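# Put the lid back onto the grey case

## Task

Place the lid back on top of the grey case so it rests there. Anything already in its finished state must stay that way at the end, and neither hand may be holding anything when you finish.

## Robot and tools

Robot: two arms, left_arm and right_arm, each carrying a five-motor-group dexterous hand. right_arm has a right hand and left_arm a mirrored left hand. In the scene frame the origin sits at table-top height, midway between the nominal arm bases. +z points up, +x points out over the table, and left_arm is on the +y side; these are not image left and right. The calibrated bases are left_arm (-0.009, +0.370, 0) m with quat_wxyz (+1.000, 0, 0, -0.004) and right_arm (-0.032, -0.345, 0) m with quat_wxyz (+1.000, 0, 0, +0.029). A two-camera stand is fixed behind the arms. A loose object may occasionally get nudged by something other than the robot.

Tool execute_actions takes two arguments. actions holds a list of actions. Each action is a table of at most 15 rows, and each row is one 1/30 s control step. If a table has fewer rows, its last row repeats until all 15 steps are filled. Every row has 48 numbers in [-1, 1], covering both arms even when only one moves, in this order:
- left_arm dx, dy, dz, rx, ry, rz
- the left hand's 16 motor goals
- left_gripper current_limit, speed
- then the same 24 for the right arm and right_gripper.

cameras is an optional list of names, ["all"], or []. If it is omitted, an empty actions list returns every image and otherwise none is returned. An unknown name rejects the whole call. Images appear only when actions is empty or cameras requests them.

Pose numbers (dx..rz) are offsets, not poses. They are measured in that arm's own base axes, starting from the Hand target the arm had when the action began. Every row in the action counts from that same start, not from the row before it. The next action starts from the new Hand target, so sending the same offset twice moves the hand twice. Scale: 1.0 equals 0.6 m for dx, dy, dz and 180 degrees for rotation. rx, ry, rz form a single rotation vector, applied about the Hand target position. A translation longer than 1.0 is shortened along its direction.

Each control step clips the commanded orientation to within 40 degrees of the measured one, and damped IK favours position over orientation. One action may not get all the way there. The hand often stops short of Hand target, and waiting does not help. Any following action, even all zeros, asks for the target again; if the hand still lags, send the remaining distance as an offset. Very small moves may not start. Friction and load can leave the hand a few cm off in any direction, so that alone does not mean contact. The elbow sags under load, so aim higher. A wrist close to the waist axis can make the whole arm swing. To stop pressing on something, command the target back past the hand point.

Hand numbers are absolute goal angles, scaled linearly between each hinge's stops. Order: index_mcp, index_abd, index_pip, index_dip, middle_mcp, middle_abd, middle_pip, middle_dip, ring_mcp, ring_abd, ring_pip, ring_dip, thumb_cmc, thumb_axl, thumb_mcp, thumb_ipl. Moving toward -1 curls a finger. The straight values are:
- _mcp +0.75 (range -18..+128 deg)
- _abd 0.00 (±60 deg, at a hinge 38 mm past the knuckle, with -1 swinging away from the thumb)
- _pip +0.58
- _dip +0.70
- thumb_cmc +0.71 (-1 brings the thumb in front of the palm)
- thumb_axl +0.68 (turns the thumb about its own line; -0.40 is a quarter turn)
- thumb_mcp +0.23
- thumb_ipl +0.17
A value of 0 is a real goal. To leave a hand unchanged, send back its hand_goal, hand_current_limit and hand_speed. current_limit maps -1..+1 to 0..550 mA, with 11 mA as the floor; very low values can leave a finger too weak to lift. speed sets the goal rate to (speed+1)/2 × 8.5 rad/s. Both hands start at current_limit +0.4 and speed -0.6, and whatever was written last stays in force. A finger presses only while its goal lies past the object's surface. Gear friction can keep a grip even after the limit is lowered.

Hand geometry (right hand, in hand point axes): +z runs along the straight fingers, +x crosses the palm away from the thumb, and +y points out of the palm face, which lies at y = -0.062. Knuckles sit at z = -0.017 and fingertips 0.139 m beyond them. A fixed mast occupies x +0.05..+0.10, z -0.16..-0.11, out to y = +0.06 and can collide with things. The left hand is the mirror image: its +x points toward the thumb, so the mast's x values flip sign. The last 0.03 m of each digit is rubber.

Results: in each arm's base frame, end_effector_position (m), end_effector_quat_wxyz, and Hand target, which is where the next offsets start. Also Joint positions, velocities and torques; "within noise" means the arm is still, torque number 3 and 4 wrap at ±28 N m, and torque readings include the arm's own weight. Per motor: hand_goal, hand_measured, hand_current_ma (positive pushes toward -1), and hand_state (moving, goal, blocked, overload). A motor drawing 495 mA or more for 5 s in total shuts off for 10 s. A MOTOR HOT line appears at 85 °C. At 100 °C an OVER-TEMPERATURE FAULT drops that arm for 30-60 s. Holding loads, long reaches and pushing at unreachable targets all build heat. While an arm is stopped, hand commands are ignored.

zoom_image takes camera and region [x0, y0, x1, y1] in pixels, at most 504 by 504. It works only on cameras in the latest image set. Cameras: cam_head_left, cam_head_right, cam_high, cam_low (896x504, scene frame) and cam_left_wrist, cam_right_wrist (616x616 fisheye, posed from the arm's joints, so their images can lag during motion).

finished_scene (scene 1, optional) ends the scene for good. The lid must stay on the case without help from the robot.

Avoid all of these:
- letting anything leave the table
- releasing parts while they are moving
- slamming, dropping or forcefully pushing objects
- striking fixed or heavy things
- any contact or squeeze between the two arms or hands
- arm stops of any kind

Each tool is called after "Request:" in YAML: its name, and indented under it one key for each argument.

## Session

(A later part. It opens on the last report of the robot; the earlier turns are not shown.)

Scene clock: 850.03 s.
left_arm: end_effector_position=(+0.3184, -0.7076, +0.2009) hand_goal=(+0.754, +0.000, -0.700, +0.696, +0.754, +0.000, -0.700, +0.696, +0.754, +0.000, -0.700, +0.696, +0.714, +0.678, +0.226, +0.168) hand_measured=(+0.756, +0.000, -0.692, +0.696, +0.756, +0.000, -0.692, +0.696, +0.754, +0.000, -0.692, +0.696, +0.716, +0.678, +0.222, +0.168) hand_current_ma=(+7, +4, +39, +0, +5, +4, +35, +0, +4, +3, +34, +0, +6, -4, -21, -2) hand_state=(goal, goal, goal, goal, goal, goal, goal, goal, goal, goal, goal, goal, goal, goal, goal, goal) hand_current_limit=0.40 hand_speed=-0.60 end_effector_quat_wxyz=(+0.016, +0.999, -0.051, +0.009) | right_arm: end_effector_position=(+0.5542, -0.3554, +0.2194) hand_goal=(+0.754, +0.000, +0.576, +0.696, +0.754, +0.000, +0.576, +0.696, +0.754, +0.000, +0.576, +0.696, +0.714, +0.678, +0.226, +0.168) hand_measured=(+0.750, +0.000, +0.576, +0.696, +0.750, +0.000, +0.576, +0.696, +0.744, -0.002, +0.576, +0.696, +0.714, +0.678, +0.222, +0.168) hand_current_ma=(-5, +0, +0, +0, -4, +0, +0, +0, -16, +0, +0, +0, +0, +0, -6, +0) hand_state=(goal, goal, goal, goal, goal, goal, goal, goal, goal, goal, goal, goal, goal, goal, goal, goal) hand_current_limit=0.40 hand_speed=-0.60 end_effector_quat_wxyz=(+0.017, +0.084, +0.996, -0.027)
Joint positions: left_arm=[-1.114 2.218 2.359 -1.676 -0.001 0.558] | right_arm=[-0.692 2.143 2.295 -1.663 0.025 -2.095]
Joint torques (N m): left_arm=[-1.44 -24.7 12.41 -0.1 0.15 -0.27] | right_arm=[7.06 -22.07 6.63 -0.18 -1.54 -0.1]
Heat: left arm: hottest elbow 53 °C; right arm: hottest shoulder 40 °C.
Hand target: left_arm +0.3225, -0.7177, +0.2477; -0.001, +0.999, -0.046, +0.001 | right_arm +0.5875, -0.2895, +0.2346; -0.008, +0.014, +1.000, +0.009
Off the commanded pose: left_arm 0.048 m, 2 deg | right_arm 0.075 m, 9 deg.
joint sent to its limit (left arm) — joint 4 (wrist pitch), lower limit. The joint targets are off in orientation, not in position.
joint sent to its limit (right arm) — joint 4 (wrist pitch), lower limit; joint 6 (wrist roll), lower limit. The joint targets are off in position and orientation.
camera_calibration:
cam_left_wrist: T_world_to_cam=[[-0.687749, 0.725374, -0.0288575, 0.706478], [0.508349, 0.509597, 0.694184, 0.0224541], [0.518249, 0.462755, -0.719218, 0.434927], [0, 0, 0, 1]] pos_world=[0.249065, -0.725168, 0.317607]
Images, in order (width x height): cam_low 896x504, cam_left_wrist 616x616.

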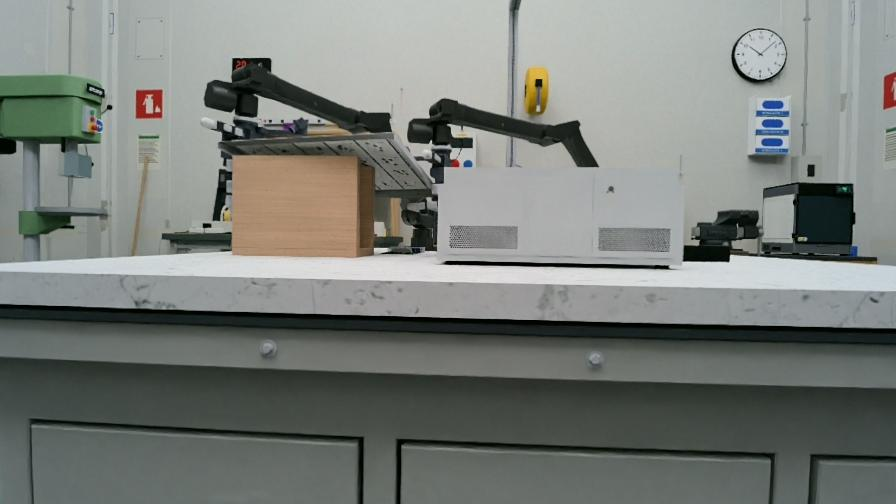

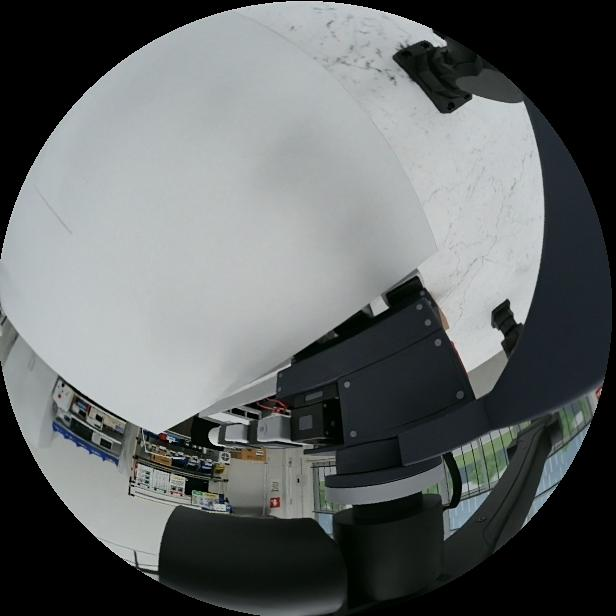

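Request:
execute_actions:
  actions:
    - [[0,0,0.03,0,0,0,0.754,0,-0.7,0.696,0.754,0,-0.7,0.696,0.754,0,-0.7,0.696,0.714,0.678,0.226,0.168,0.4,-0.6,0,0,0,0,0,0,0.754,0,0.576,0.696,0.754,0,0.576,0.696,0.754,0,0.576,0.696,0.714,0.678,0.226,0.168,0.4,-0.6]]
    - [[0,0,0.02,0,0,0,0.754,0,-0.7,0.696,0.754,0,-0.7,0.696,0.754,0,-0.7,0.696,0.714,0.678,0.226,0.168,0.4,-0.6,0,0,0,0,0,0,0.754,0,0.576,0.696,0.754,0,0.576,0.696,0.754,0,0.576,0.696,0.714,0.678,0.226,0.168,0.4,-0.6]]
  cameras: ["cam_low", "cam_left_wrist"]

Request:
zoom_image:
  camera: "cam_low"
  region: [350, 130, 500, 270]

Scene clock: 862.57 s.
left_arm: end_effector_position=(+0.3194, -0.7093, +0.2283) hand_goal=(+0.754, +0.000, -0.700, +0.696, +0.754, +0.000, -0.700, +0.696, +0.754, +0.000, -0.700, +0.696, +0.714, +0.678, +0.226, +0.168) hand_measured=(+0.756, +0.000, -0.692, +0.696, +0.756, +0.000, -0.692, +0.696, +0.754, +0.000, -0.692, +0.696, +0.716, +0.678, +0.222, +0.168) hand_current_ma=(+7, +4, +39, +0, +5, +4, +35, +0, +4, +3, +34, +0, +6, -4, -21, -2) hand_state=(goal, goal, goal, goal, goal, goal, goal, goal, goal, goal, goal, goal, goal, goal, goal, goal) hand_current_limit=0.40 hand_speed=-0.60 end_effector_quat_wxyz=(+0.035, +0.998, -0.050, +0.020) | right_arm: end_effector_position=(+0.5542, -0.3554, +0.2194) hand_goal=(+0.754, +0.000, +0.576, +0.696, +0.754, +0.000, +0.576, +0.696, +0.754, +0.000, +0.576, +0.696, +0.714, +0.678, +0.226, +0.168) hand_measured=(+0.750, +0.000, +0.576, +0.696, +0.750, +0.000, +0.576, +0.696, +0.744, -0.002, +0.576, +0.696, +0.714, +0.678, +0.222, +0.168) hand_current_ma=(-5, +0, +0, +0, -4, +0, +0, +0, -16, +0, +0, +0, +0, +0, -6, +0) hand_state=(goal, goal, goal, goal, goal, goal, goal, goal, goal, goal, goal, goal, goal, goal, goal, goal) hand_current_limit=0.40 hand_speed=-0.60 end_effector_quat_wxyz=(+0.017, +0.084, +0.996, -0.027)
Joint positions: left_arm=[-1.114 2.195 2.38 -1.676 0 0.556] | right_arm=[-0.692 2.143 2.295 -1.663 0.025 -2.095]
Joint torques (N m): left_arm=[-1.44 -24.76 12.55 0.01 0.19 -0.28] | right_arm=[6.89 -22.01 6.75 -0.25 -1.54 -0.09]
Heat: left arm: hottest elbow 54 °C; right arm: hottest shoulder 40 °C.
Hand target: left_arm +0.3225, -0.7177, +0.2777; -0.001, +0.999, -0.046, +0.001 | right_arm +0.5875, -0.2895, +0.2346; -0.008, +0.014, +1.000, +0.009
Off the commanded pose: left_arm 0.050 m, 5 deg | right_arm 0.075 m, 9 deg.
joint sent to its limit (left arm) — joint 4 (wrist pitch), lower limit. The joint targets are off in orientation, not in position.
joint sent to its limit (right arm) — joint 4 (wrist pitch), lower limit; joint 6 (wrist roll), lower limit. The joint targets are off in position and orientation.
camera_calibration:
cam_left_wrist: T_world_to_cam=[[-0.688112, 0.722132, -0.0709037, 0.716654], [0.494221, 0.537988, 0.682872, 0.0309939], [0.531269, 0.434851, -0.727089, 0.432748], [0, 0, 0, 1]] pos_world=[0.247915, -0.722374, 0.344295]
Images, in order (width x height): cam_low 896x504, cam_left_wrist 616x616.

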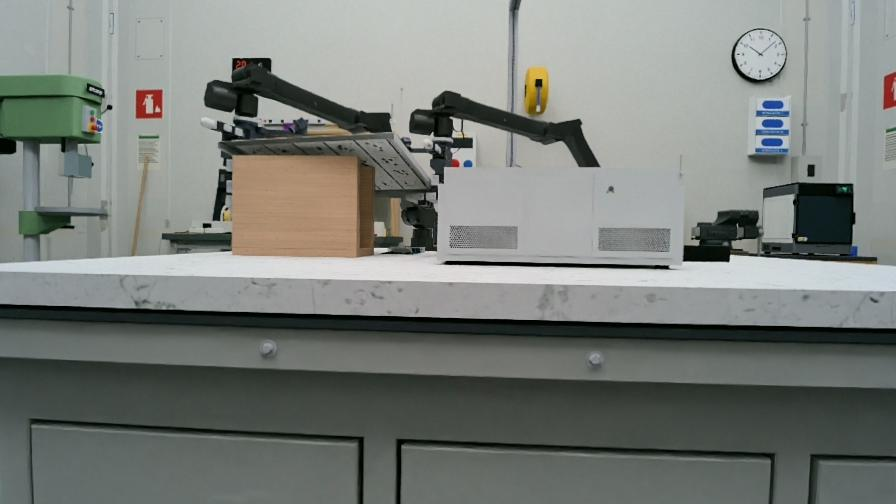

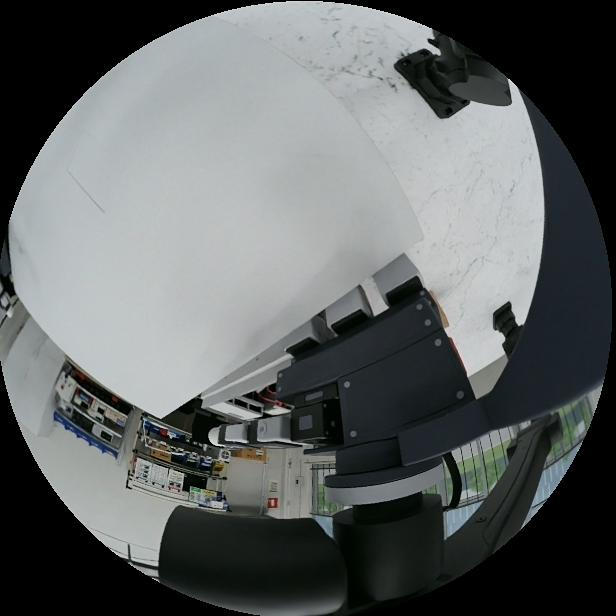

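Scaled by 3.360.

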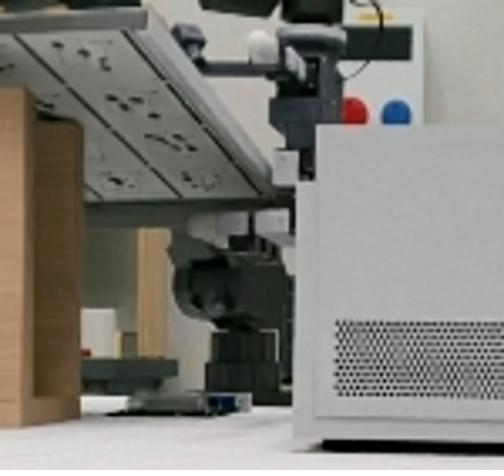

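Request:
execute_actions:
  actions:
    - [[0,0,0.025,0,0,0,0.754,0,-0.7,0.696,0.754,0,-0.7,0.696,0.754,0,-0.7,0.696,0.714,0.678,0.226,0.168,0.4,-0.6,0,0,0,0,0,0,0.754,0,0.576,0.696,0.754,0,0.576,0.696,0.754,0,0.576,0.696,0.714,0.678,0.226,0.168,0.4,-0.6]]
    - [[0,0,0.025,0,0,0,0.754,0,-0.7,0.696,0.754,0,-0.7,0.696,0.754,0,-0.7,0.696,0.714,0.678,0.226,0.168,0.4,-0.6,0,0,0,0,0,0,0.754,0,0.576,0.696,0.754,0,0.576,0.696,0.754,0,0.576,0.696,0.714,0.678,0.226,0.168,0.4,-0.6]]
  cameras: ["cam_low", "cam_head_right"]

Request:
zoom_image:
  camera: "cam_low"
  region: [200, 100, 480, 270]

Scene clock: 872.80 s.
left_arm: end_effector_position=(+0.3196, -0.7098, +0.2455) hand_goal=(+0.754, +0.000, -0.700, +0.696, +0.754, +0.000, -0.700, +0.696, +0.754, +0.000, -0.700, +0.696, +0.714, +0.678, +0.226, +0.168) hand_measured=(+0.756, +0.000, -0.692, +0.696, +0.756, +0.000, -0.692, +0.696, +0.758, +0.002, -0.692, +0.696, +0.716, +0.678, +0.222, +0.168) hand_current_ma=(+7, +4, +39, +0, +5, +4, +35, +0, +20, +5, +34, +0, +6, -4, -21, -2) hand_state=(goal, goal, goal, goal, goal, goal, goal, goal, goal, goal, goal, goal, goal, goal, goal, goal) hand_current_limit=0.40 hand_speed=-0.60 end_effector_quat_wxyz=(+0.047, +0.997, -0.049, +0.026) | right_arm: end_effector_position=(+0.5542, -0.3554, +0.2193) hand_goal=(+0.754, +0.000, +0.576, +0.696, +0.754, +0.000, +0.576, +0.696, +0.754, +0.000, +0.576, +0.696, +0.714, +0.678, +0.226, +0.168) hand_measured=(+0.750, +0.000, +0.576, +0.696, +0.750, +0.000, +0.576, +0.696, +0.742, -0.002, +0.576, +0.696, +0.714, +0.678, +0.222, +0.168) hand_current_ma=(-5, +0, +0, +0, -4, +0, +0, +0, -19, +0, +0, +0, +0, +0, -6, +0) hand_state=(goal, goal, goal, goal, goal, goal, goal, goal, goal, goal, goal, goal, goal, goal, goal, goal) hand_current_limit=0.40 hand_speed=-0.60 end_effector_quat_wxyz=(+0.017, +0.084, +0.996, -0.028)
Joint positions: left_arm=[-1.114 2.181 2.394 -1.677 0 0.554] | right_arm=[-0.692 2.143 2.295 -1.663 0.026 -2.095]
Joint torques (N m): left_arm=[-1.44 -25.47 13.18 0.1 0.21 -0.28] | right_arm=[7.06 -22.01 6.69 -0.32 -1.56 -0.13]
Heat: left arm: hottest elbow 54 °C; right arm: hottest shoulder 40 °C.
Hand target: left_arm +0.3225, -0.7177, +0.3077; -0.001, +0.999, -0.046, +0.001 | right_arm +0.5875, -0.2895, +0.2346; -0.008, +0.014, +1.000, +0.009
Off the commanded pose: left_arm 0.063 m, 6 deg | right_arm 0.075 m, 9 deg.
joint sent to its limit (left arm) — joint 4 (wrist pitch), lower limit. The joint targets are off in position and orientation.
joint sent to its limit (right arm) — joint 4 (wrist pitch), lower limit; joint 6 (wrist roll), lower limit. The joint targets are off in position and orientation.
Images, in order (width x height): cam_head_right 896x504, cam_low 896x504.

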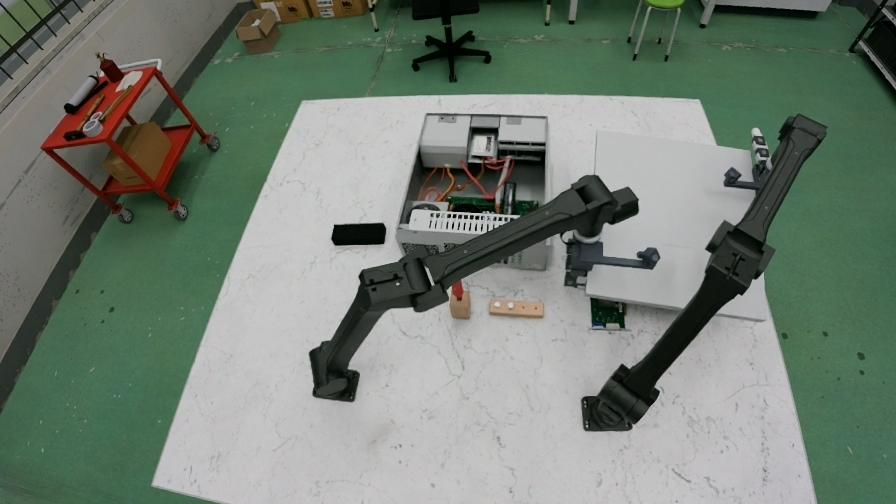

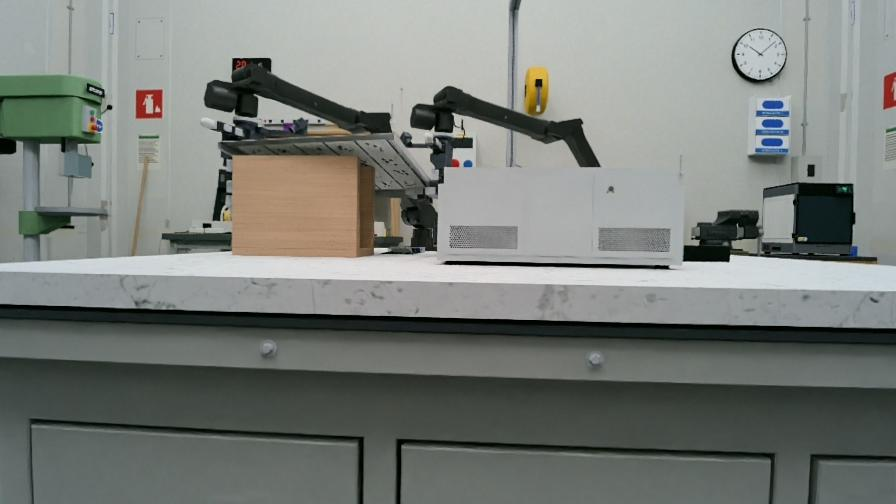

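Scaled by 1.800.

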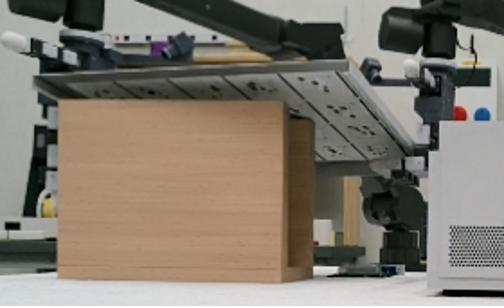

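Request:
execute_actions:
  actions:
    - [[0,0,0.03,0,0,0,0.754,0,-0.7,0.696,0.754,0,-0.7,0.696,0.754,0,-0.7,0.696,0.714,0.678,0.226,0.168,0.7,-0.6,0,0,0,0,0,0,0.754,0,0.576,0.696,0.754,0,0.576,0.696,0.754,0,0.576,0.696,0.714,0.678,0.226,0.168,0.4,-0.6]]
    - [[0,0,0.03,0,0,0,0.754,0,-0.7,0.696,0.754,0,-0.7,0.696,0.754,0,-0.7,0.696,0.714,0.678,0.226,0.168,0.7,-0.6,0,0,0,0,0,0,0.754,0,0.576,0.696,0.754,0,0.576,0.696,0.754,0,0.576,0.696,0.714,0.678,0.226,0.168,0.4,-0.6]]
  cameras: ["cam_low", "cam_head_right", "cam_left_wrist"]

Request:
zoom_image:
  camera: "cam_low"
  region: [200, 100, 480, 270]

Scene clock: 882.63 s.
left_arm: end_effector_position=(+0.3195, -0.7114, +0.2699) hand_goal=(+0.754, +0.000, -0.700, +0.696, +0.754, +0.000, -0.700, +0.696, +0.754, +0.000, -0.700, +0.696, +0.714, +0.678, +0.226, +0.168) hand_measured=(+0.758, +0.000, -0.692, +0.696, +0.758, +0.000, -0.692, +0.696, +0.760, +0.002, -0.692, +0.696, +0.716, +0.678, +0.222, +0.168) hand_current_ma=(+20, +3, +39, +0, +22, +4, +35, +0, +32, +5, +34, +0, +6, -4, -21, -2) hand_state=(goal, goal, goal, goal, goal, goal, goal, goal, goal, goal, goal, goal, goal, goal, goal, goal) hand_current_limit=0.70 hand_speed=-0.60 end_effector_quat_wxyz=(+0.065, +0.996, -0.048, +0.034) | right_arm: end_effector_position=(+0.5559, -0.3552, +0.2192) hand_goal=(+0.754, +0.000, +0.576, +0.696, +0.754, +0.000, +0.576, +0.696, +0.754, +0.000, +0.576, +0.696, +0.714, +0.678, +0.226, +0.168) hand_measured=(+0.750, +0.000, +0.576, +0.696, +0.750, +0.000, +0.576, +0.696, +0.742, -0.002, +0.576, +0.696, +0.714, +0.678, +0.222, +0.168) hand_current_ma=(-5, +0, +0, +0, -4, +0, +0, +0, -19, +0, +0, +0, +0, +0, -6, +0) hand_state=(goal, goal, goal, goal, goal, goal, goal, goal, goal, goal, goal, goal, goal, goal, goal, goal) hand_current_limit=0.40 hand_speed=-0.60 end_effector_quat_wxyz=(+0.019, +0.083, +0.996, -0.029)
Joint positions: left_arm=[-1.115 2.165 2.42 -1.678 0.004 0.553] | right_arm=[-0.69 2.143 2.295 -1.658 0.026 -2.095]
Joint torques (N m): left_arm=[-1.38 -25.99 13.81 0.28 0.17 -0.29] | right_arm=[7 -22.07 6.67 -0.5 -1.55 -0.11]
Heat: left arm: hottest elbow 57 °C; right arm: hottest shoulder 40 °C.
Hand target: left_arm +0.3225, -0.7177, +0.3435; -0.001, +0.999, -0.046, +0.001 | right_arm +0.5876, -0.2895, +0.2346; -0.008, +0.014, +1.000, +0.009
Off the commanded pose: left_arm 0.074 m, 8 deg | right_arm 0.075 m, 10 deg.
joint sent to its limit (left arm) — joint 4 (wrist pitch), lower limit. The joint targets are off in position and orientation.
joint sent to its limit (right arm) — joint 4 (wrist pitch), lower limit; joint 6 (wrist roll), lower limit. The joint targets are off in position and orientation.
camera_calibration:
cam_left_wrist: T_world_to_cam=[[-0.687154, 0.714255, -0.132887, 0.732018], [0.475925, 0.580748, 0.660475, 0.0459501], [0.548922, 0.390604, -0.738995, 0.429859], [0, 0, 0, 1]] pos_world=[0.245182, -0.717438, 0.38459]
Images, in order (width x height): cam_head_right 896x504, cam_low 896x504, cam_left_wrist 616x616.

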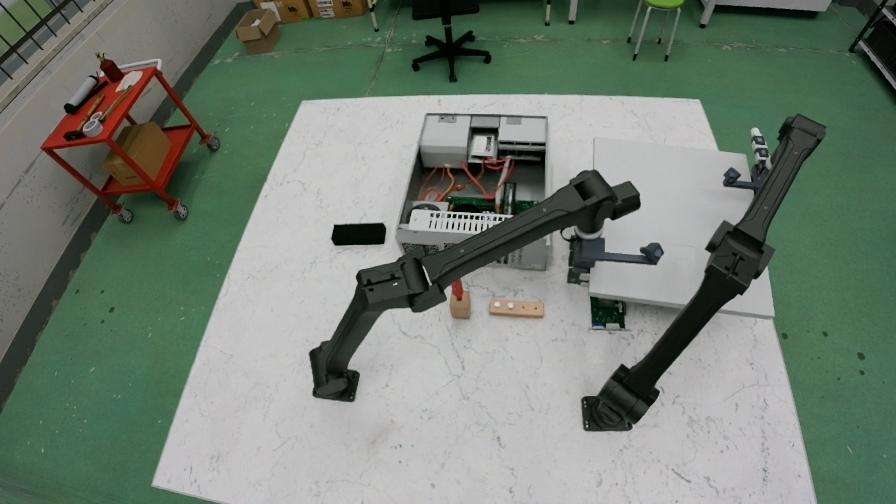

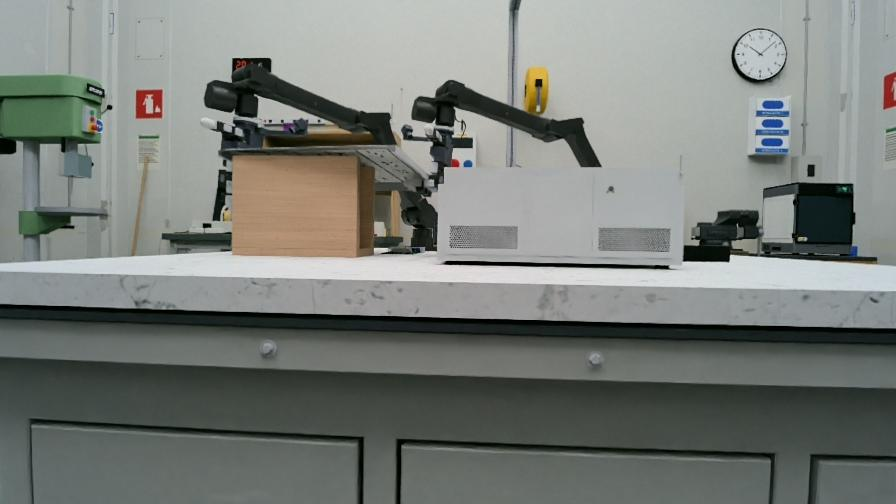

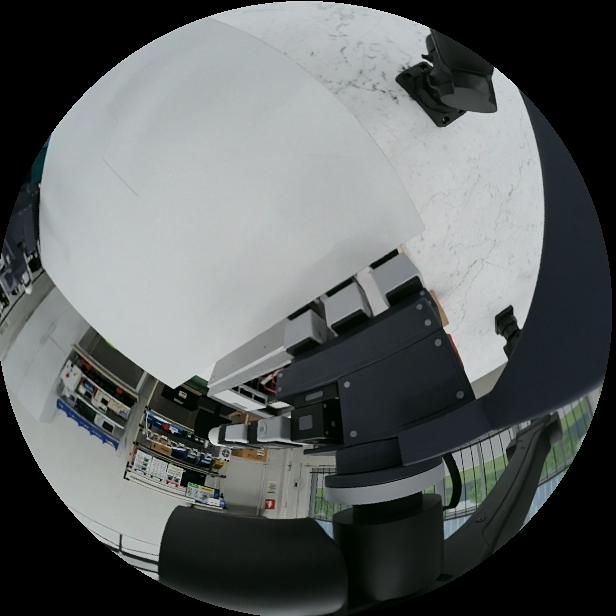

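Scaled by 1.800.

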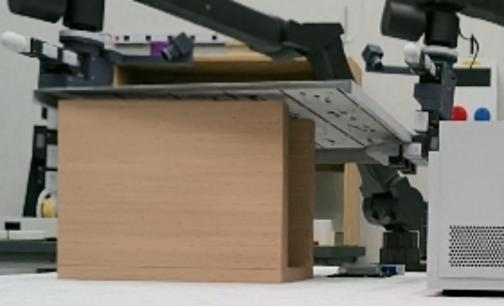

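Request:
execute_actions:
  actions:
    - [[0,0,0.02,0,0,0,0.754,0,-0.7,0.696,0.754,0,-0.7,0.696,0.754,0,-0.7,0.696,0.714,0.678,0.226,0.168,0.7,-0.6,0,-0.03,0,0,0,-0.02,0.754,0,0.576,0.696,0.754,0,0.576,0.696,0.754,0,0.576,0.696,0.714,0.678,0.226,0.168,0.4,-0.6]]
    - [[0,0,0,0,0,0,0.754,0,-0.7,0.696,0.754,0,-0.7,0.696,0.754,0,-0.7,0.696,0.714,0.678,0.226,0.168,0.7,-0.6,-0.02,-0.08,0.01,0,0,-0.02,0.754,0,0.576,0.696,0.754,0,0.576,0.696,0.754,0,0.576,0.696,0.714,0.678,0.226,0.168,0.4,-0.6]]
  cameras: ["cam_low", "cam_head_right", "cam_head_left", "cam_right_wrist"]

Request:
zoom_image:
  camera: "cam_low"
  region: [200, 100, 480, 270]

Scene clock: 909.93 s.
left_arm: end_effector_position=(+0.3192, -0.7117, +0.2716) hand_goal=(+0.754, +0.000, -0.700, +0.696, +0.754, +0.000, -0.700, +0.696, +0.754, +0.000, -0.700, +0.696, +0.714, +0.678, +0.226, +0.168) hand_measured=(+0.762, -0.002, -0.692, +0.696, +0.758, +0.000, -0.692, +0.696, +0.760, +0.002, -0.692, +0.696, +0.716, +0.678, +0.222, +0.168) hand_current_ma=(+44, -10, +43, +0, +23, +4, +35, +0, +32, +5, +34, +0, +6, -4, -21, -2) hand_state=(goal, goal, goal, goal, goal, goal, goal, goal, goal, goal, goal, goal, goal, goal, goal, goal) hand_current_limit=0.70 hand_speed=-0.60 end_effector_quat_wxyz=(+0.067, +0.996, -0.048, +0.033) | right_arm: end_effector_position=(+0.5616, -0.3584, +0.2240) hand_goal=(+0.754, +0.000, +0.576, +0.696, +0.754, +0.000, +0.576, +0.696, +0.754, +0.000, +0.576, +0.696, +0.714, +0.678, +0.226, +0.168) hand_measured=(+0.750, +0.000, +0.576, +0.696, +0.750, +0.000, +0.576, +0.696, +0.744, -0.002, +0.576, +0.696, +0.714, +0.678, +0.222, +0.168) hand_current_ma=(-5, +0, +0, +0, -4, +0, +0, +0, -14, +0, +0, +0, +0, +0, -6, +0) hand_state=(goal, goal, goal, goal, goal, goal, goal, goal, goal, goal, goal, goal, goal, goal, goal, goal) hand_current_limit=0.40 hand_speed=-0.60 end_effector_quat_wxyz=(+0.035, +0.086, +0.995, -0.018)
Joint positions: left_arm=[-1.115 2.165 2.423 -1.68 0.007 0.552] | right_arm=[-0.698 2.156 2.322 -1.659 -0.011 -2.095]
Joint torques (N m): left_arm=[-1.38 -26.7 14.26 0.34 0.1 -0.3] | right_arm=[0.67 -19.25 11.63 -0.36 -0.74 0.06]
Heat: left arm: hottest elbow 58 °C; right arm: hottest shoulder 40 °C.
Hand target: left_arm +0.3225, -0.7177, +0.3557; -0.001, +0.999, -0.046, +0.001 | right_arm +0.5756, -0.3555, +0.2405; -0.007, +0.077, +0.997, +0.009
Off the commanded pose: left_arm 0.084 m, 9 deg | right_arm 0.022 m, 6 deg.
joint sent to its limit (left arm) — joint 4 (wrist pitch), lower limit. The joint targets are off in position and orientation.
joint sent to its limit (right arm) — joint 4 (wrist pitch), lower limit. The joint targets are off in orientation, not in position.
camera_calibration:
cam_right_wrist: T_world_to_cam=[[0.863086, 0.498549, 0.080821, -0.296113], [0.240951, -0.54709, 0.801645, -0.565037], [0.443876, -0.672415, -0.592311, -0.229862], [0, 0, 0, 1]] pos_world=[0.493747, -0.316062, 0.340741]
Images, in order (width x height): cam_head_left 896x504, cam_head_right 896x504, cam_low 896x504, cam_right_wrist 616x616.

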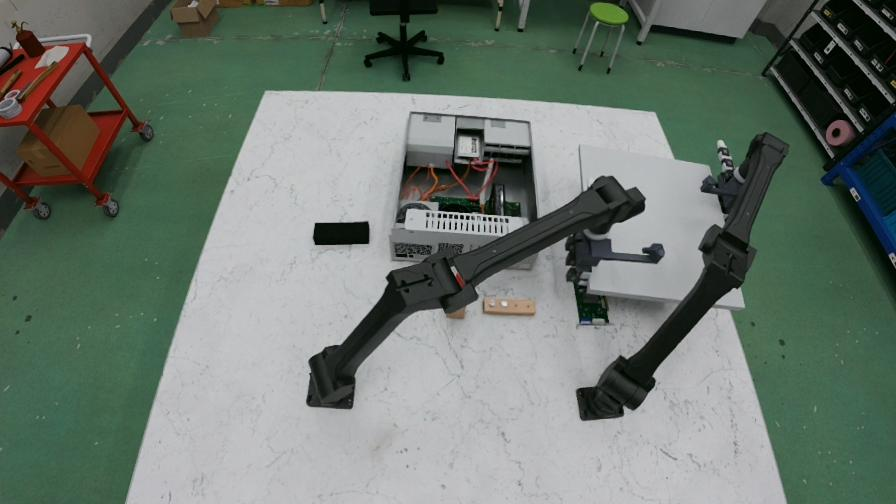

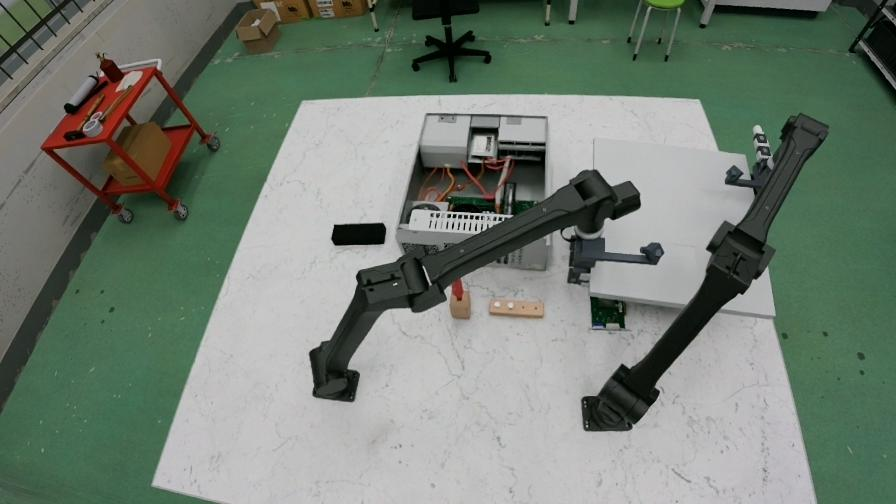

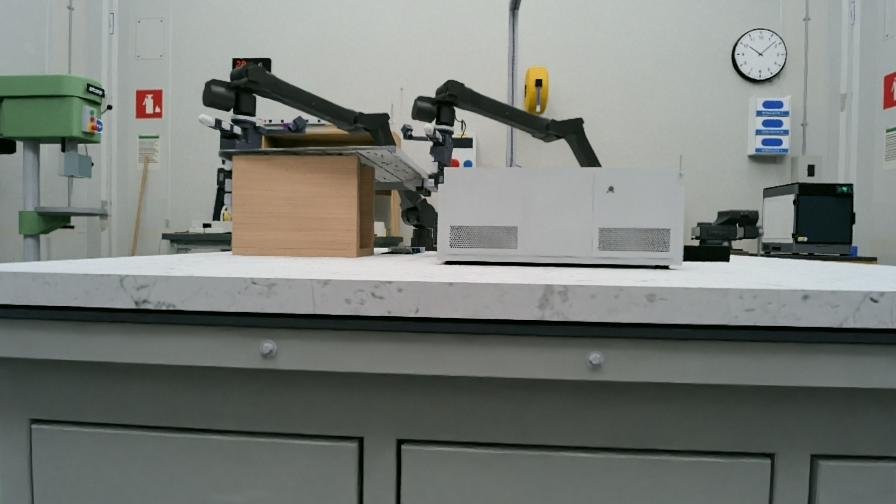

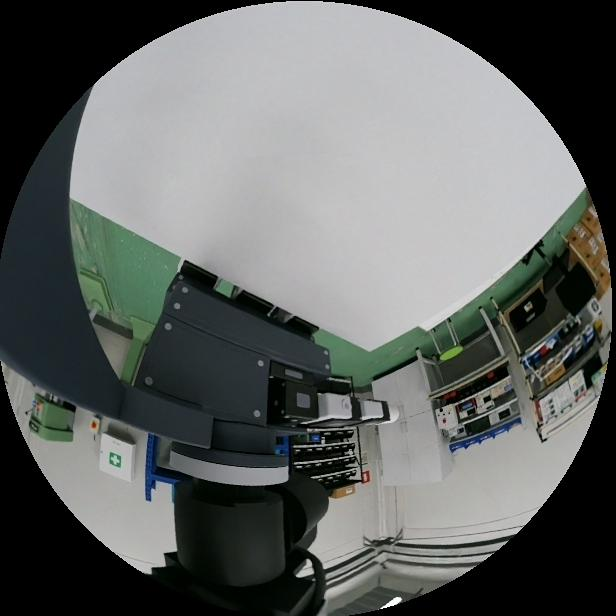

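Scaled by 1.800.

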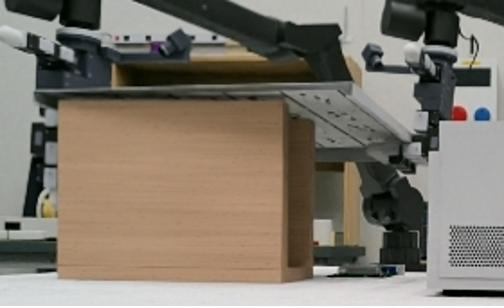

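Request:
execute_actions:
  actions:
    - [[0,0,0,0,0,0,0.754,0,-0.7,0.696,0.754,0,-0.7,0.696,0.754,0,-0.7,0.696,0.714,0.678,0.226,0.168,0.7,-0.6,0.049,-0.023,0,0,0,0,0.754,0,0.576,0.696,0.754,0,0.576,0.696,0.754,0,0.576,0.696,0.714,0.678,0.226,0.168,0.4,-0.6]]
    - [[0,0,0,0,0,0,0.754,0,-0.7,0.696,0.754,0,-0.7,0.696,0.754,0,-0.7,0.696,0.714,0.678,0.226,0.168,0.7,-0.6,0,0,0,0,0,0,0.754,0,-0.7,0.696,0.754,0,-0.7,0.696,0.754,0,-0.7,0.696,0.714,0.678,0.226,0.168,0.4,-0.75]]
    - [[0,0,0,0,0,0,0.754,0,-0.7,0.696,0.754,0,-0.7,0.696,0.754,0,-0.7,0.696,0.714,0.678,0.226,0.168,0.7,-0.6,0,0,0,0,0,0,0.754,0,-0.7,0.696,0.754,0,-0.7,0.696,0.754,0,-0.7,0.696,0.714,0.678,0.226,0.168,0.4,-0.75]]
    - [[0,0,0,0,0,0,0.754,0,-0.7,0.696,0.754,0,-0.7,0.696,0.754,0,-0.7,0.696,0.714,0.678,0.226,0.168,0.7,-0.6,0,0,0,0,0,0,0.754,0,-0.7,0.696,0.754,0,-0.7,0.696,0.754,0,-0.7,0.696,0.714,0.678,0.226,0.168,0.4,-0.75]]
  cameras: ["cam_low", "cam_right_wrist"]

Scene clock: 936.07 s.
left_arm: end_effector_position=(+0.3191, -0.7117, +0.2716) hand_goal=(+0.754, +0.000, -0.700, +0.696, +0.754, +0.000, -0.700, +0.696, +0.754, +0.000, -0.700, +0.696, +0.714, +0.678, +0.226, +0.168) hand_measured=(+0.762, -0.002, -0.690, +0.696, +0.758, +0.000, -0.692, +0.696, +0.760, +0.002, -0.692, +0.696, +0.716, +0.678, +0.222, +0.168) hand_current_ma=(+44, -10, +45, +0, +23, +4, +35, +0, +32, +5, +34, +0, +6, -4, -21, -2) hand_state=(goal, goal, goal, goal, goal, goal, goal, goal, goal, goal, goal, goal, goal, goal, goal, goal) hand_current_limit=0.70 hand_speed=-0.60 end_effector_quat_wxyz=(+0.067, +0.996, -0.048, +0.033) | right_arm: end_effector_position=(+0.5912, -0.3756, +0.2163) hand_goal=(+0.754, +0.000, -0.700, +0.696, +0.754, +0.000, -0.700, +0.696, +0.754, +0.000, -0.700, +0.696, +0.714, +0.678, +0.226, +0.168) hand_measured=(+0.836, +0.002, -0.202, +0.726, +0.752, +0.000, -0.694, +0.696, +0.752, -0.002, -0.692, +0.696, +0.714, +0.678, +0.222, +0.168) hand_current_ma=(+261, +2, +385, +59, -1, +0, +8, +0, -1, +0, +9, +0, +0, +0, -6, +0) hand_state=(blocked, goal, blocked, blocked, goal, goal, goal, goal, goal, goal, goal, goal, goal, goal, goal, goal) hand_current_limit=0.40 hand_speed=-0.75 end_effector_quat_wxyz=(+0.051, +0.106, +0.993, -0.027)
Joint positions: left_arm=[-1.115 2.165 2.423 -1.68 0.007 0.552] | right_arm=[-0.691 2.248 2.46 -1.668 -0.011 -2.048]
Joint torques (N m): left_arm=[-1.32 -26.75 14.24 0.32 0.1 -0.3] | right_arm=[0.73 -21.01 11.48 -0.03 -1.06 -0.15]
Heat: left arm: hottest elbow 64 °C; right arm: hottest shoulder 42 °C.
Hand target: left_arm +0.3225, -0.7178, +0.3557; -0.001, +0.999, -0.046, +0.001 | right_arm +0.6050, -0.3694, +0.2406; -0.007, +0.077, +0.997, +0.009
Off the commanded pose: left_arm 0.084 m, 9 deg | right_arm 0.029 m, 9 deg.
joint sent to its limit (left arm) — joint 4 (wrist pitch), lower limit. The joint targets are off in position and orientation.
joint sent to its limit (right arm) — joint 4 (wrist pitch), lower limit. The joint targets are off in orientation, not in position.
camera_calibration:
cam_right_wrist: T_world_to_cam=[[0.879605, 0.465352, 0.0987044, -0.338542], [0.193587, -0.539697, 0.819299, -0.548396], [0.434533, -0.701552, -0.564807, -0.270462], [0, 0, 0, 1]] pos_world=[0.521471, -0.32817, 0.329957]
Images, in order (width x height): cam_low 896x504, cam_right_wrist 616x616.

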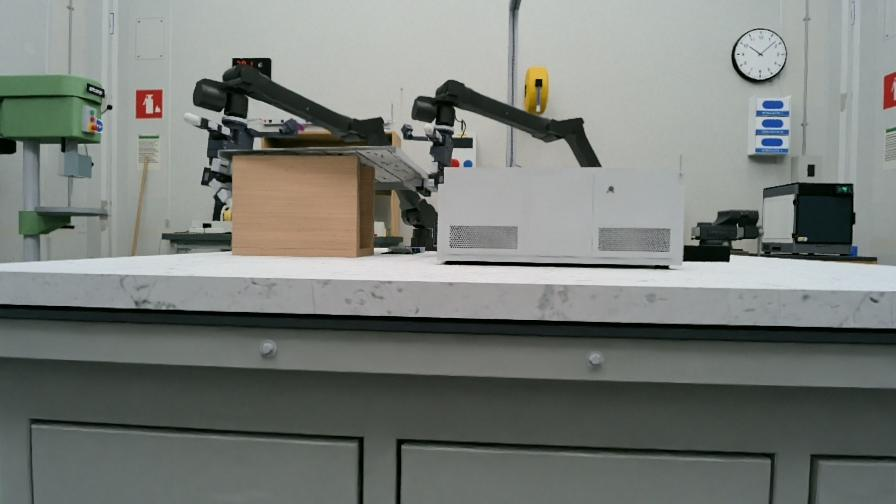

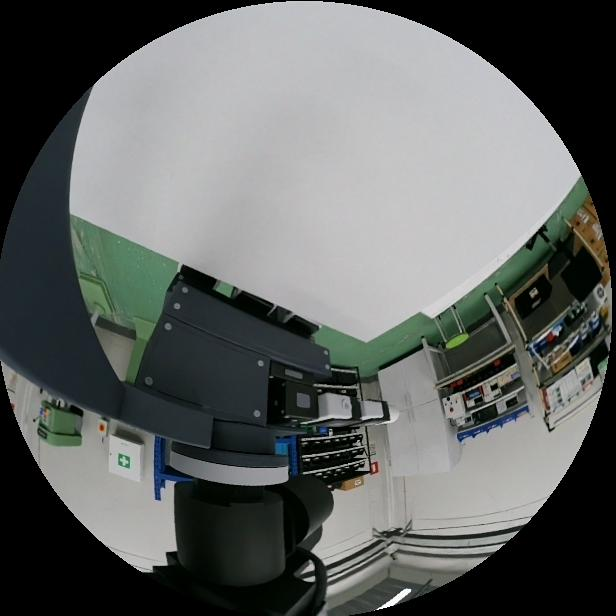

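Request:
execute_actions:
  actions:
    - [[0,0,0,0,0,0,0.754,0,-0.7,0.696,0.754,0,-0.7,0.696,0.754,0,-0.7,0.696,0.714,0.678,0.226,0.168,0.7,-0.6,0,0,0,0,0,0,0.754,0,0.1,0.696,0.754,0,-0.7,0.696,0.754,0,-0.7,0.696,0.714,0.678,0.226,0.168,0.4,-0.6]]
    - [[0,0,0,0,0,0,0.754,0,-0.7,0.696,0.754,0,-0.7,0.696,0.754,0,-0.7,0.696,0.714,0.678,0.226,0.168,0.7,-0.6,-0.035,0,0.0,0,0,0,0.754,0,0.1,0.696,0.754,0,-0.7,0.696,0.754,0,-0.7,0.696,0.714,0.678,0.226,0.168,0.4,-0.6]]
    - [[0,0,0,0,0,0,0.754,0,-0.7,0.696,0.754,0,-0.7,0.696,0.754,0,-0.7,0.696,0.714,0.678,0.226,0.168,0.7,-0.6,0,0,0,0,0,0,0.754,0,-0.7,0.696,0.754,0,-0.7,0.696,0.754,0,-0.7,0.696,0.714,0.678,0.226,0.168,0.4,-0.7]]
    - [[0,0,0,0,0,0,0.754,0,-0.7,0.696,0.754,0,-0.7,0.696,0.754,0,-0.7,0.696,0.714,0.678,0.226,0.168,0.7,-0.6,0,0,0,0,0,0,0.754,0,-0.7,0.696,0.754,0,-0.7,0.696,0.754,0,-0.7,0.696,0.714,0.678,0.226,0.168,0.4,-0.7]]
  cameras: ["cam_low"]

Scene clock: 953.00 s.
left_arm: end_effector_position=(+0.3191, -0.7117, +0.2716) hand_goal=(+0.754, +0.000, -0.700, +0.696, +0.754, +0.000, -0.700, +0.696, +0.754, +0.000, -0.700, +0.696, +0.714, +0.678, +0.226, +0.168) hand_measured=(+0.762, -0.002, -0.690, +0.696, +0.758, +0.000, -0.692, +0.696, +0.760, +0.002, -0.692, +0.696, +0.716, +0.678, +0.222, +0.168) hand_current_ma=(+44, -10, +45, +0, +23, +4, +35, +0, +32, +5, +34, +0, +6, -4, -21, -2) hand_state=(goal, goal, goal, goal, goal, goal, goal, goal, goal, goal, goal, goal, goal, goal, goal, goal) hand_current_limit=0.70 hand_speed=-0.60 end_effector_quat_wxyz=(+0.067, +0.996, -0.048, +0.033) | right_arm: end_effector_position=(+0.5823, -0.3799, +0.2149) hand_goal=(+0.754, +0.000, -0.700, +0.696, +0.754, +0.000, -0.700, +0.696, +0.754, +0.000, -0.700, +0.696, +0.714, +0.678, +0.226, +0.168) hand_measured=(+0.788, -0.014, -0.672, +0.712, +0.754, +0.000, -0.694, +0.696, +0.752, -0.002, -0.692, +0.696, +0.714, +0.678, +0.222, +0.168) hand_current_ma=(+76, -18, +55, +24, -1, +0, +8, +0, -1, +0, +8, +0, +0, +0, -6, +0) hand_state=(blocked, goal, blocked, goal, goal, goal, goal, goal, goal, goal, goal, goal, goal, goal, goal, goal) hand_current_limit=0.40 hand_speed=-0.70 end_effector_quat_wxyz=(+0.048, +0.099, +0.994, -0.022)
Joint positions: left_arm=[-1.115 2.165 2.423 -1.68 0.007 0.552] | right_arm=[-0.705 2.245 2.45 -1.672 -0.019 -2.076]
Joint torques (N m): left_arm=[-1.44 -26.7 14.24 0.34 0.09 -0.3] | right_arm=[1.03 -24.41 7.41 0.12 -0.63 -0.12]
Heat: left arm: hottest elbow 66 °C; right arm: hottest shoulder 43 °C.
Hand target: left_arm +0.3225, -0.7178, +0.3557; -0.001, +0.999, -0.046, +0.001 | right_arm +0.5840, -0.3692, +0.2406; -0.007, +0.077, +0.997, +0.009
Off the commanded pose: left_arm 0.084 m, 9 deg | right_arm 0.028 m, 8 deg.
joint sent to its limit (left arm) — joint 4 (wrist pitch), lower limit. The joint targets are off in position and orientation.
joint sent to its limit (right arm) — joint 4 (wrist pitch), lower limit. The joint targets are off in orientation, not in position.
Images, in order (width x height): cam_low 896x504.

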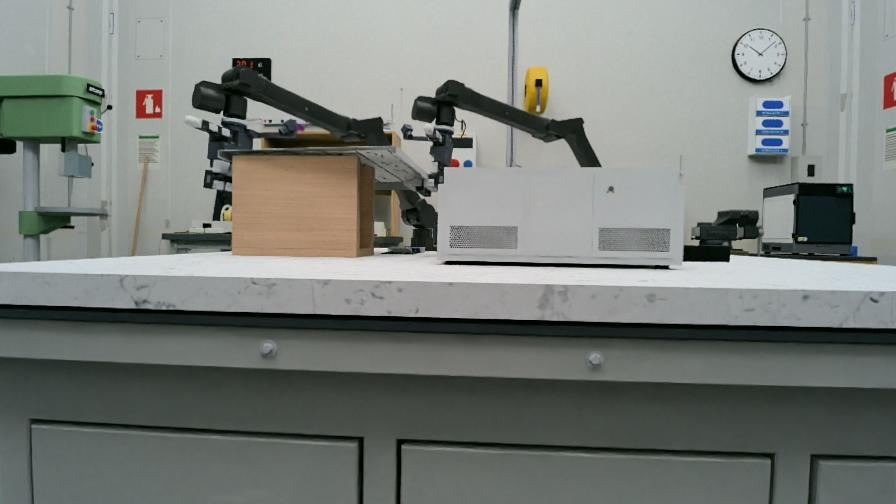

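Request:
execute_actions:
  actions:
    - [[0,0,0,0,0,0,0.754,0,-0.7,0.696,0.754,0,-0.7,0.696,0.754,0,-0.7,0.696,0.714,0.678,0.226,0.168,0.7,-0.6,-0.025,0,0,0,0,0,0.754,0,-0.7,0.696,0.754,0,-0.7,0.696,0.754,0,-0.7,0.696,0.714,0.678,0.226,0.168,0.7,-0.6]]
    - [[0,0,0,0,0,0,0.754,0,-0.7,0.696,0.754,0,-0.7,0.696,0.754,0,-0.7,0.696,0.714,0.678,0.226,0.168,0.7,-0.6,0,0.015,0.03,0,0,0,0.754,0,-0.7,0.696,0.754,0,-0.7,0.696,0.754,0,-0.7,0.696,0.714,0.678,0.226,0.168,0.7,-0.6]]
    - [[0,0,0,0,0,0,0.754,0,-0.7,0.696,0.754,0,-0.7,0.696,0.754,0,-0.7,0.696,0.714,0.678,0.226,0.168,0.7,-0.6,0,0.01,0.03,0,0,0,0.754,0,-0.7,0.696,0.754,0,-0.7,0.696,0.754,0,-0.7,0.696,0.714,0.678,0.226,0.168,0.7,-0.6]]
  cameras: ["cam_low", "cam_right_wrist"]

Scene clock: 965.07 s.
left_arm: end_effector_position=(+0.3191, -0.7117, +0.2716) hand_goal=(+0.754, +0.000, -0.700, +0.696, +0.754, +0.000, -0.700, +0.696, +0.754, +0.000, -0.700, +0.696, +0.714, +0.678, +0.226, +0.168) hand_measured=(+0.762, -0.002, -0.690, +0.696, +0.758, +0.000, -0.692, +0.696, +0.760, +0.002, -0.692, +0.696, +0.716, +0.678, +0.222, +0.168) hand_current_ma=(+44, -10, +45, +0, +23, +4, +35, +0, +32, +5, +34, +0, +6, -4, -21, -2) hand_state=(goal, goal, goal, goal, goal, goal, goal, goal, goal, goal, goal, goal, goal, goal, goal, goal) hand_current_limit=0.70 hand_speed=-0.60 end_effector_quat_wxyz=(+0.067, +0.996, -0.048, +0.033) | right_arm: end_effector_position=(+0.5679, -0.3645, +0.2588) hand_goal=(+0.754, +0.000, -0.700, +0.696, +0.754, +0.000, -0.700, +0.696, +0.754, +0.000, -0.700, +0.696, +0.714, +0.678, +0.226, +0.168) hand_measured=(+0.758, -0.002, -0.692, +0.700, +0.754, +0.000, -0.694, +0.696, +0.754, -0.002, -0.692, +0.696, +0.714, +0.678, +0.222, +0.168) hand_current_ma=(+5, -2, +9, +3, +0, +0, +8, +0, +0, +0, +8, +0, +0, +0, -6, +0) hand_state=(goal, goal, goal, goal, goal, goal, goal, goal, goal, goal, goal, goal, goal, goal, goal, goal) hand_current_limit=0.70 hand_speed=-0.60 end_effector_quat_wxyz=(+0.068, +0.094, +0.993, -0.028)
Joint positions: left_arm=[-1.115 2.165 2.423 -1.68 0.007 0.552] | right_arm=[-0.705 2.146 2.391 -1.672 -0.032 -2.084]
Joint torques (N m): left_arm=[-1.44 -26.7 14.24 0.34 0.1 -0.3] | right_arm=[1.14 -22.71 6.95 0.25 -0.3 0]
Heat: left arm: hottest elbow 67 °C; right arm: hottest shoulder 43 °C.
Hand target: left_arm +0.3225, -0.7178, +0.3557; -0.001, +0.999, -0.046, +0.001 | right_arm +0.5690, -0.3542, +0.2765; -0.007, +0.077, +0.997, +0.009
Off the commanded pose: left_arm 0.084 m, 9 deg | right_arm 0.020 m, 10 deg.
joint sent to its limit (left arm) — joint 4 (wrist pitch), lower limit. The joint targets are off in position and orientation.
joint sent to its limit (right arm) — joint 4 (wrist pitch), lower limit. The joint targets are off in orientation, not in position.
camera_calibration:
cam_right_wrist: T_world_to_cam=[[0.863963, 0.487837, 0.124829, -0.317091], [0.179197, -0.529524, 0.829152, -0.563359], [0.470591, -0.693988, -0.544908, -0.251438], [0, 0, 0, 1]] pos_world=[0.493232, -0.318118, 0.369682]
Images, in order (width x height): cam_low 896x504, cam_right_wrist 616x616.

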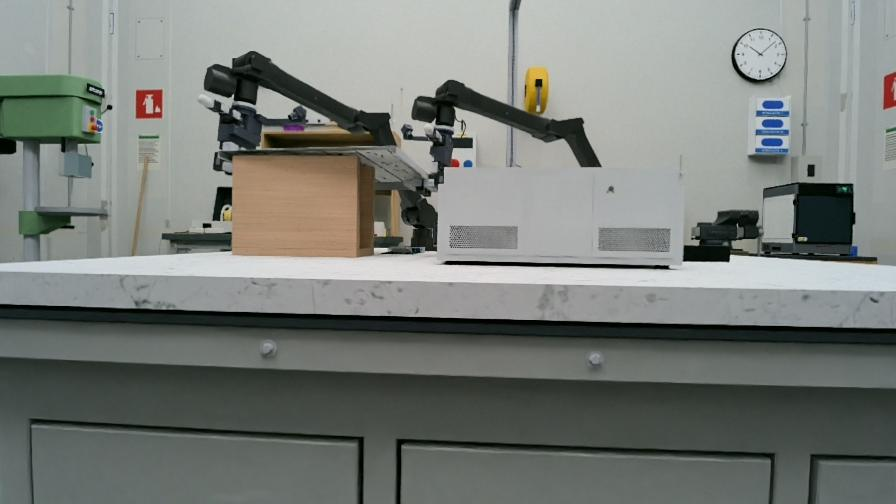

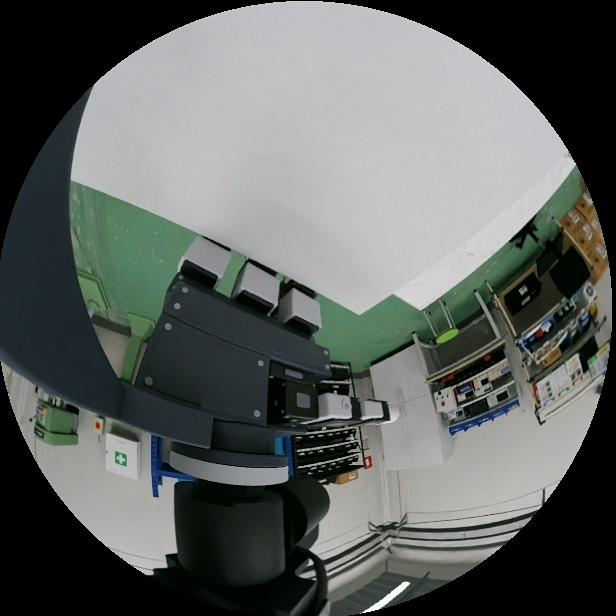

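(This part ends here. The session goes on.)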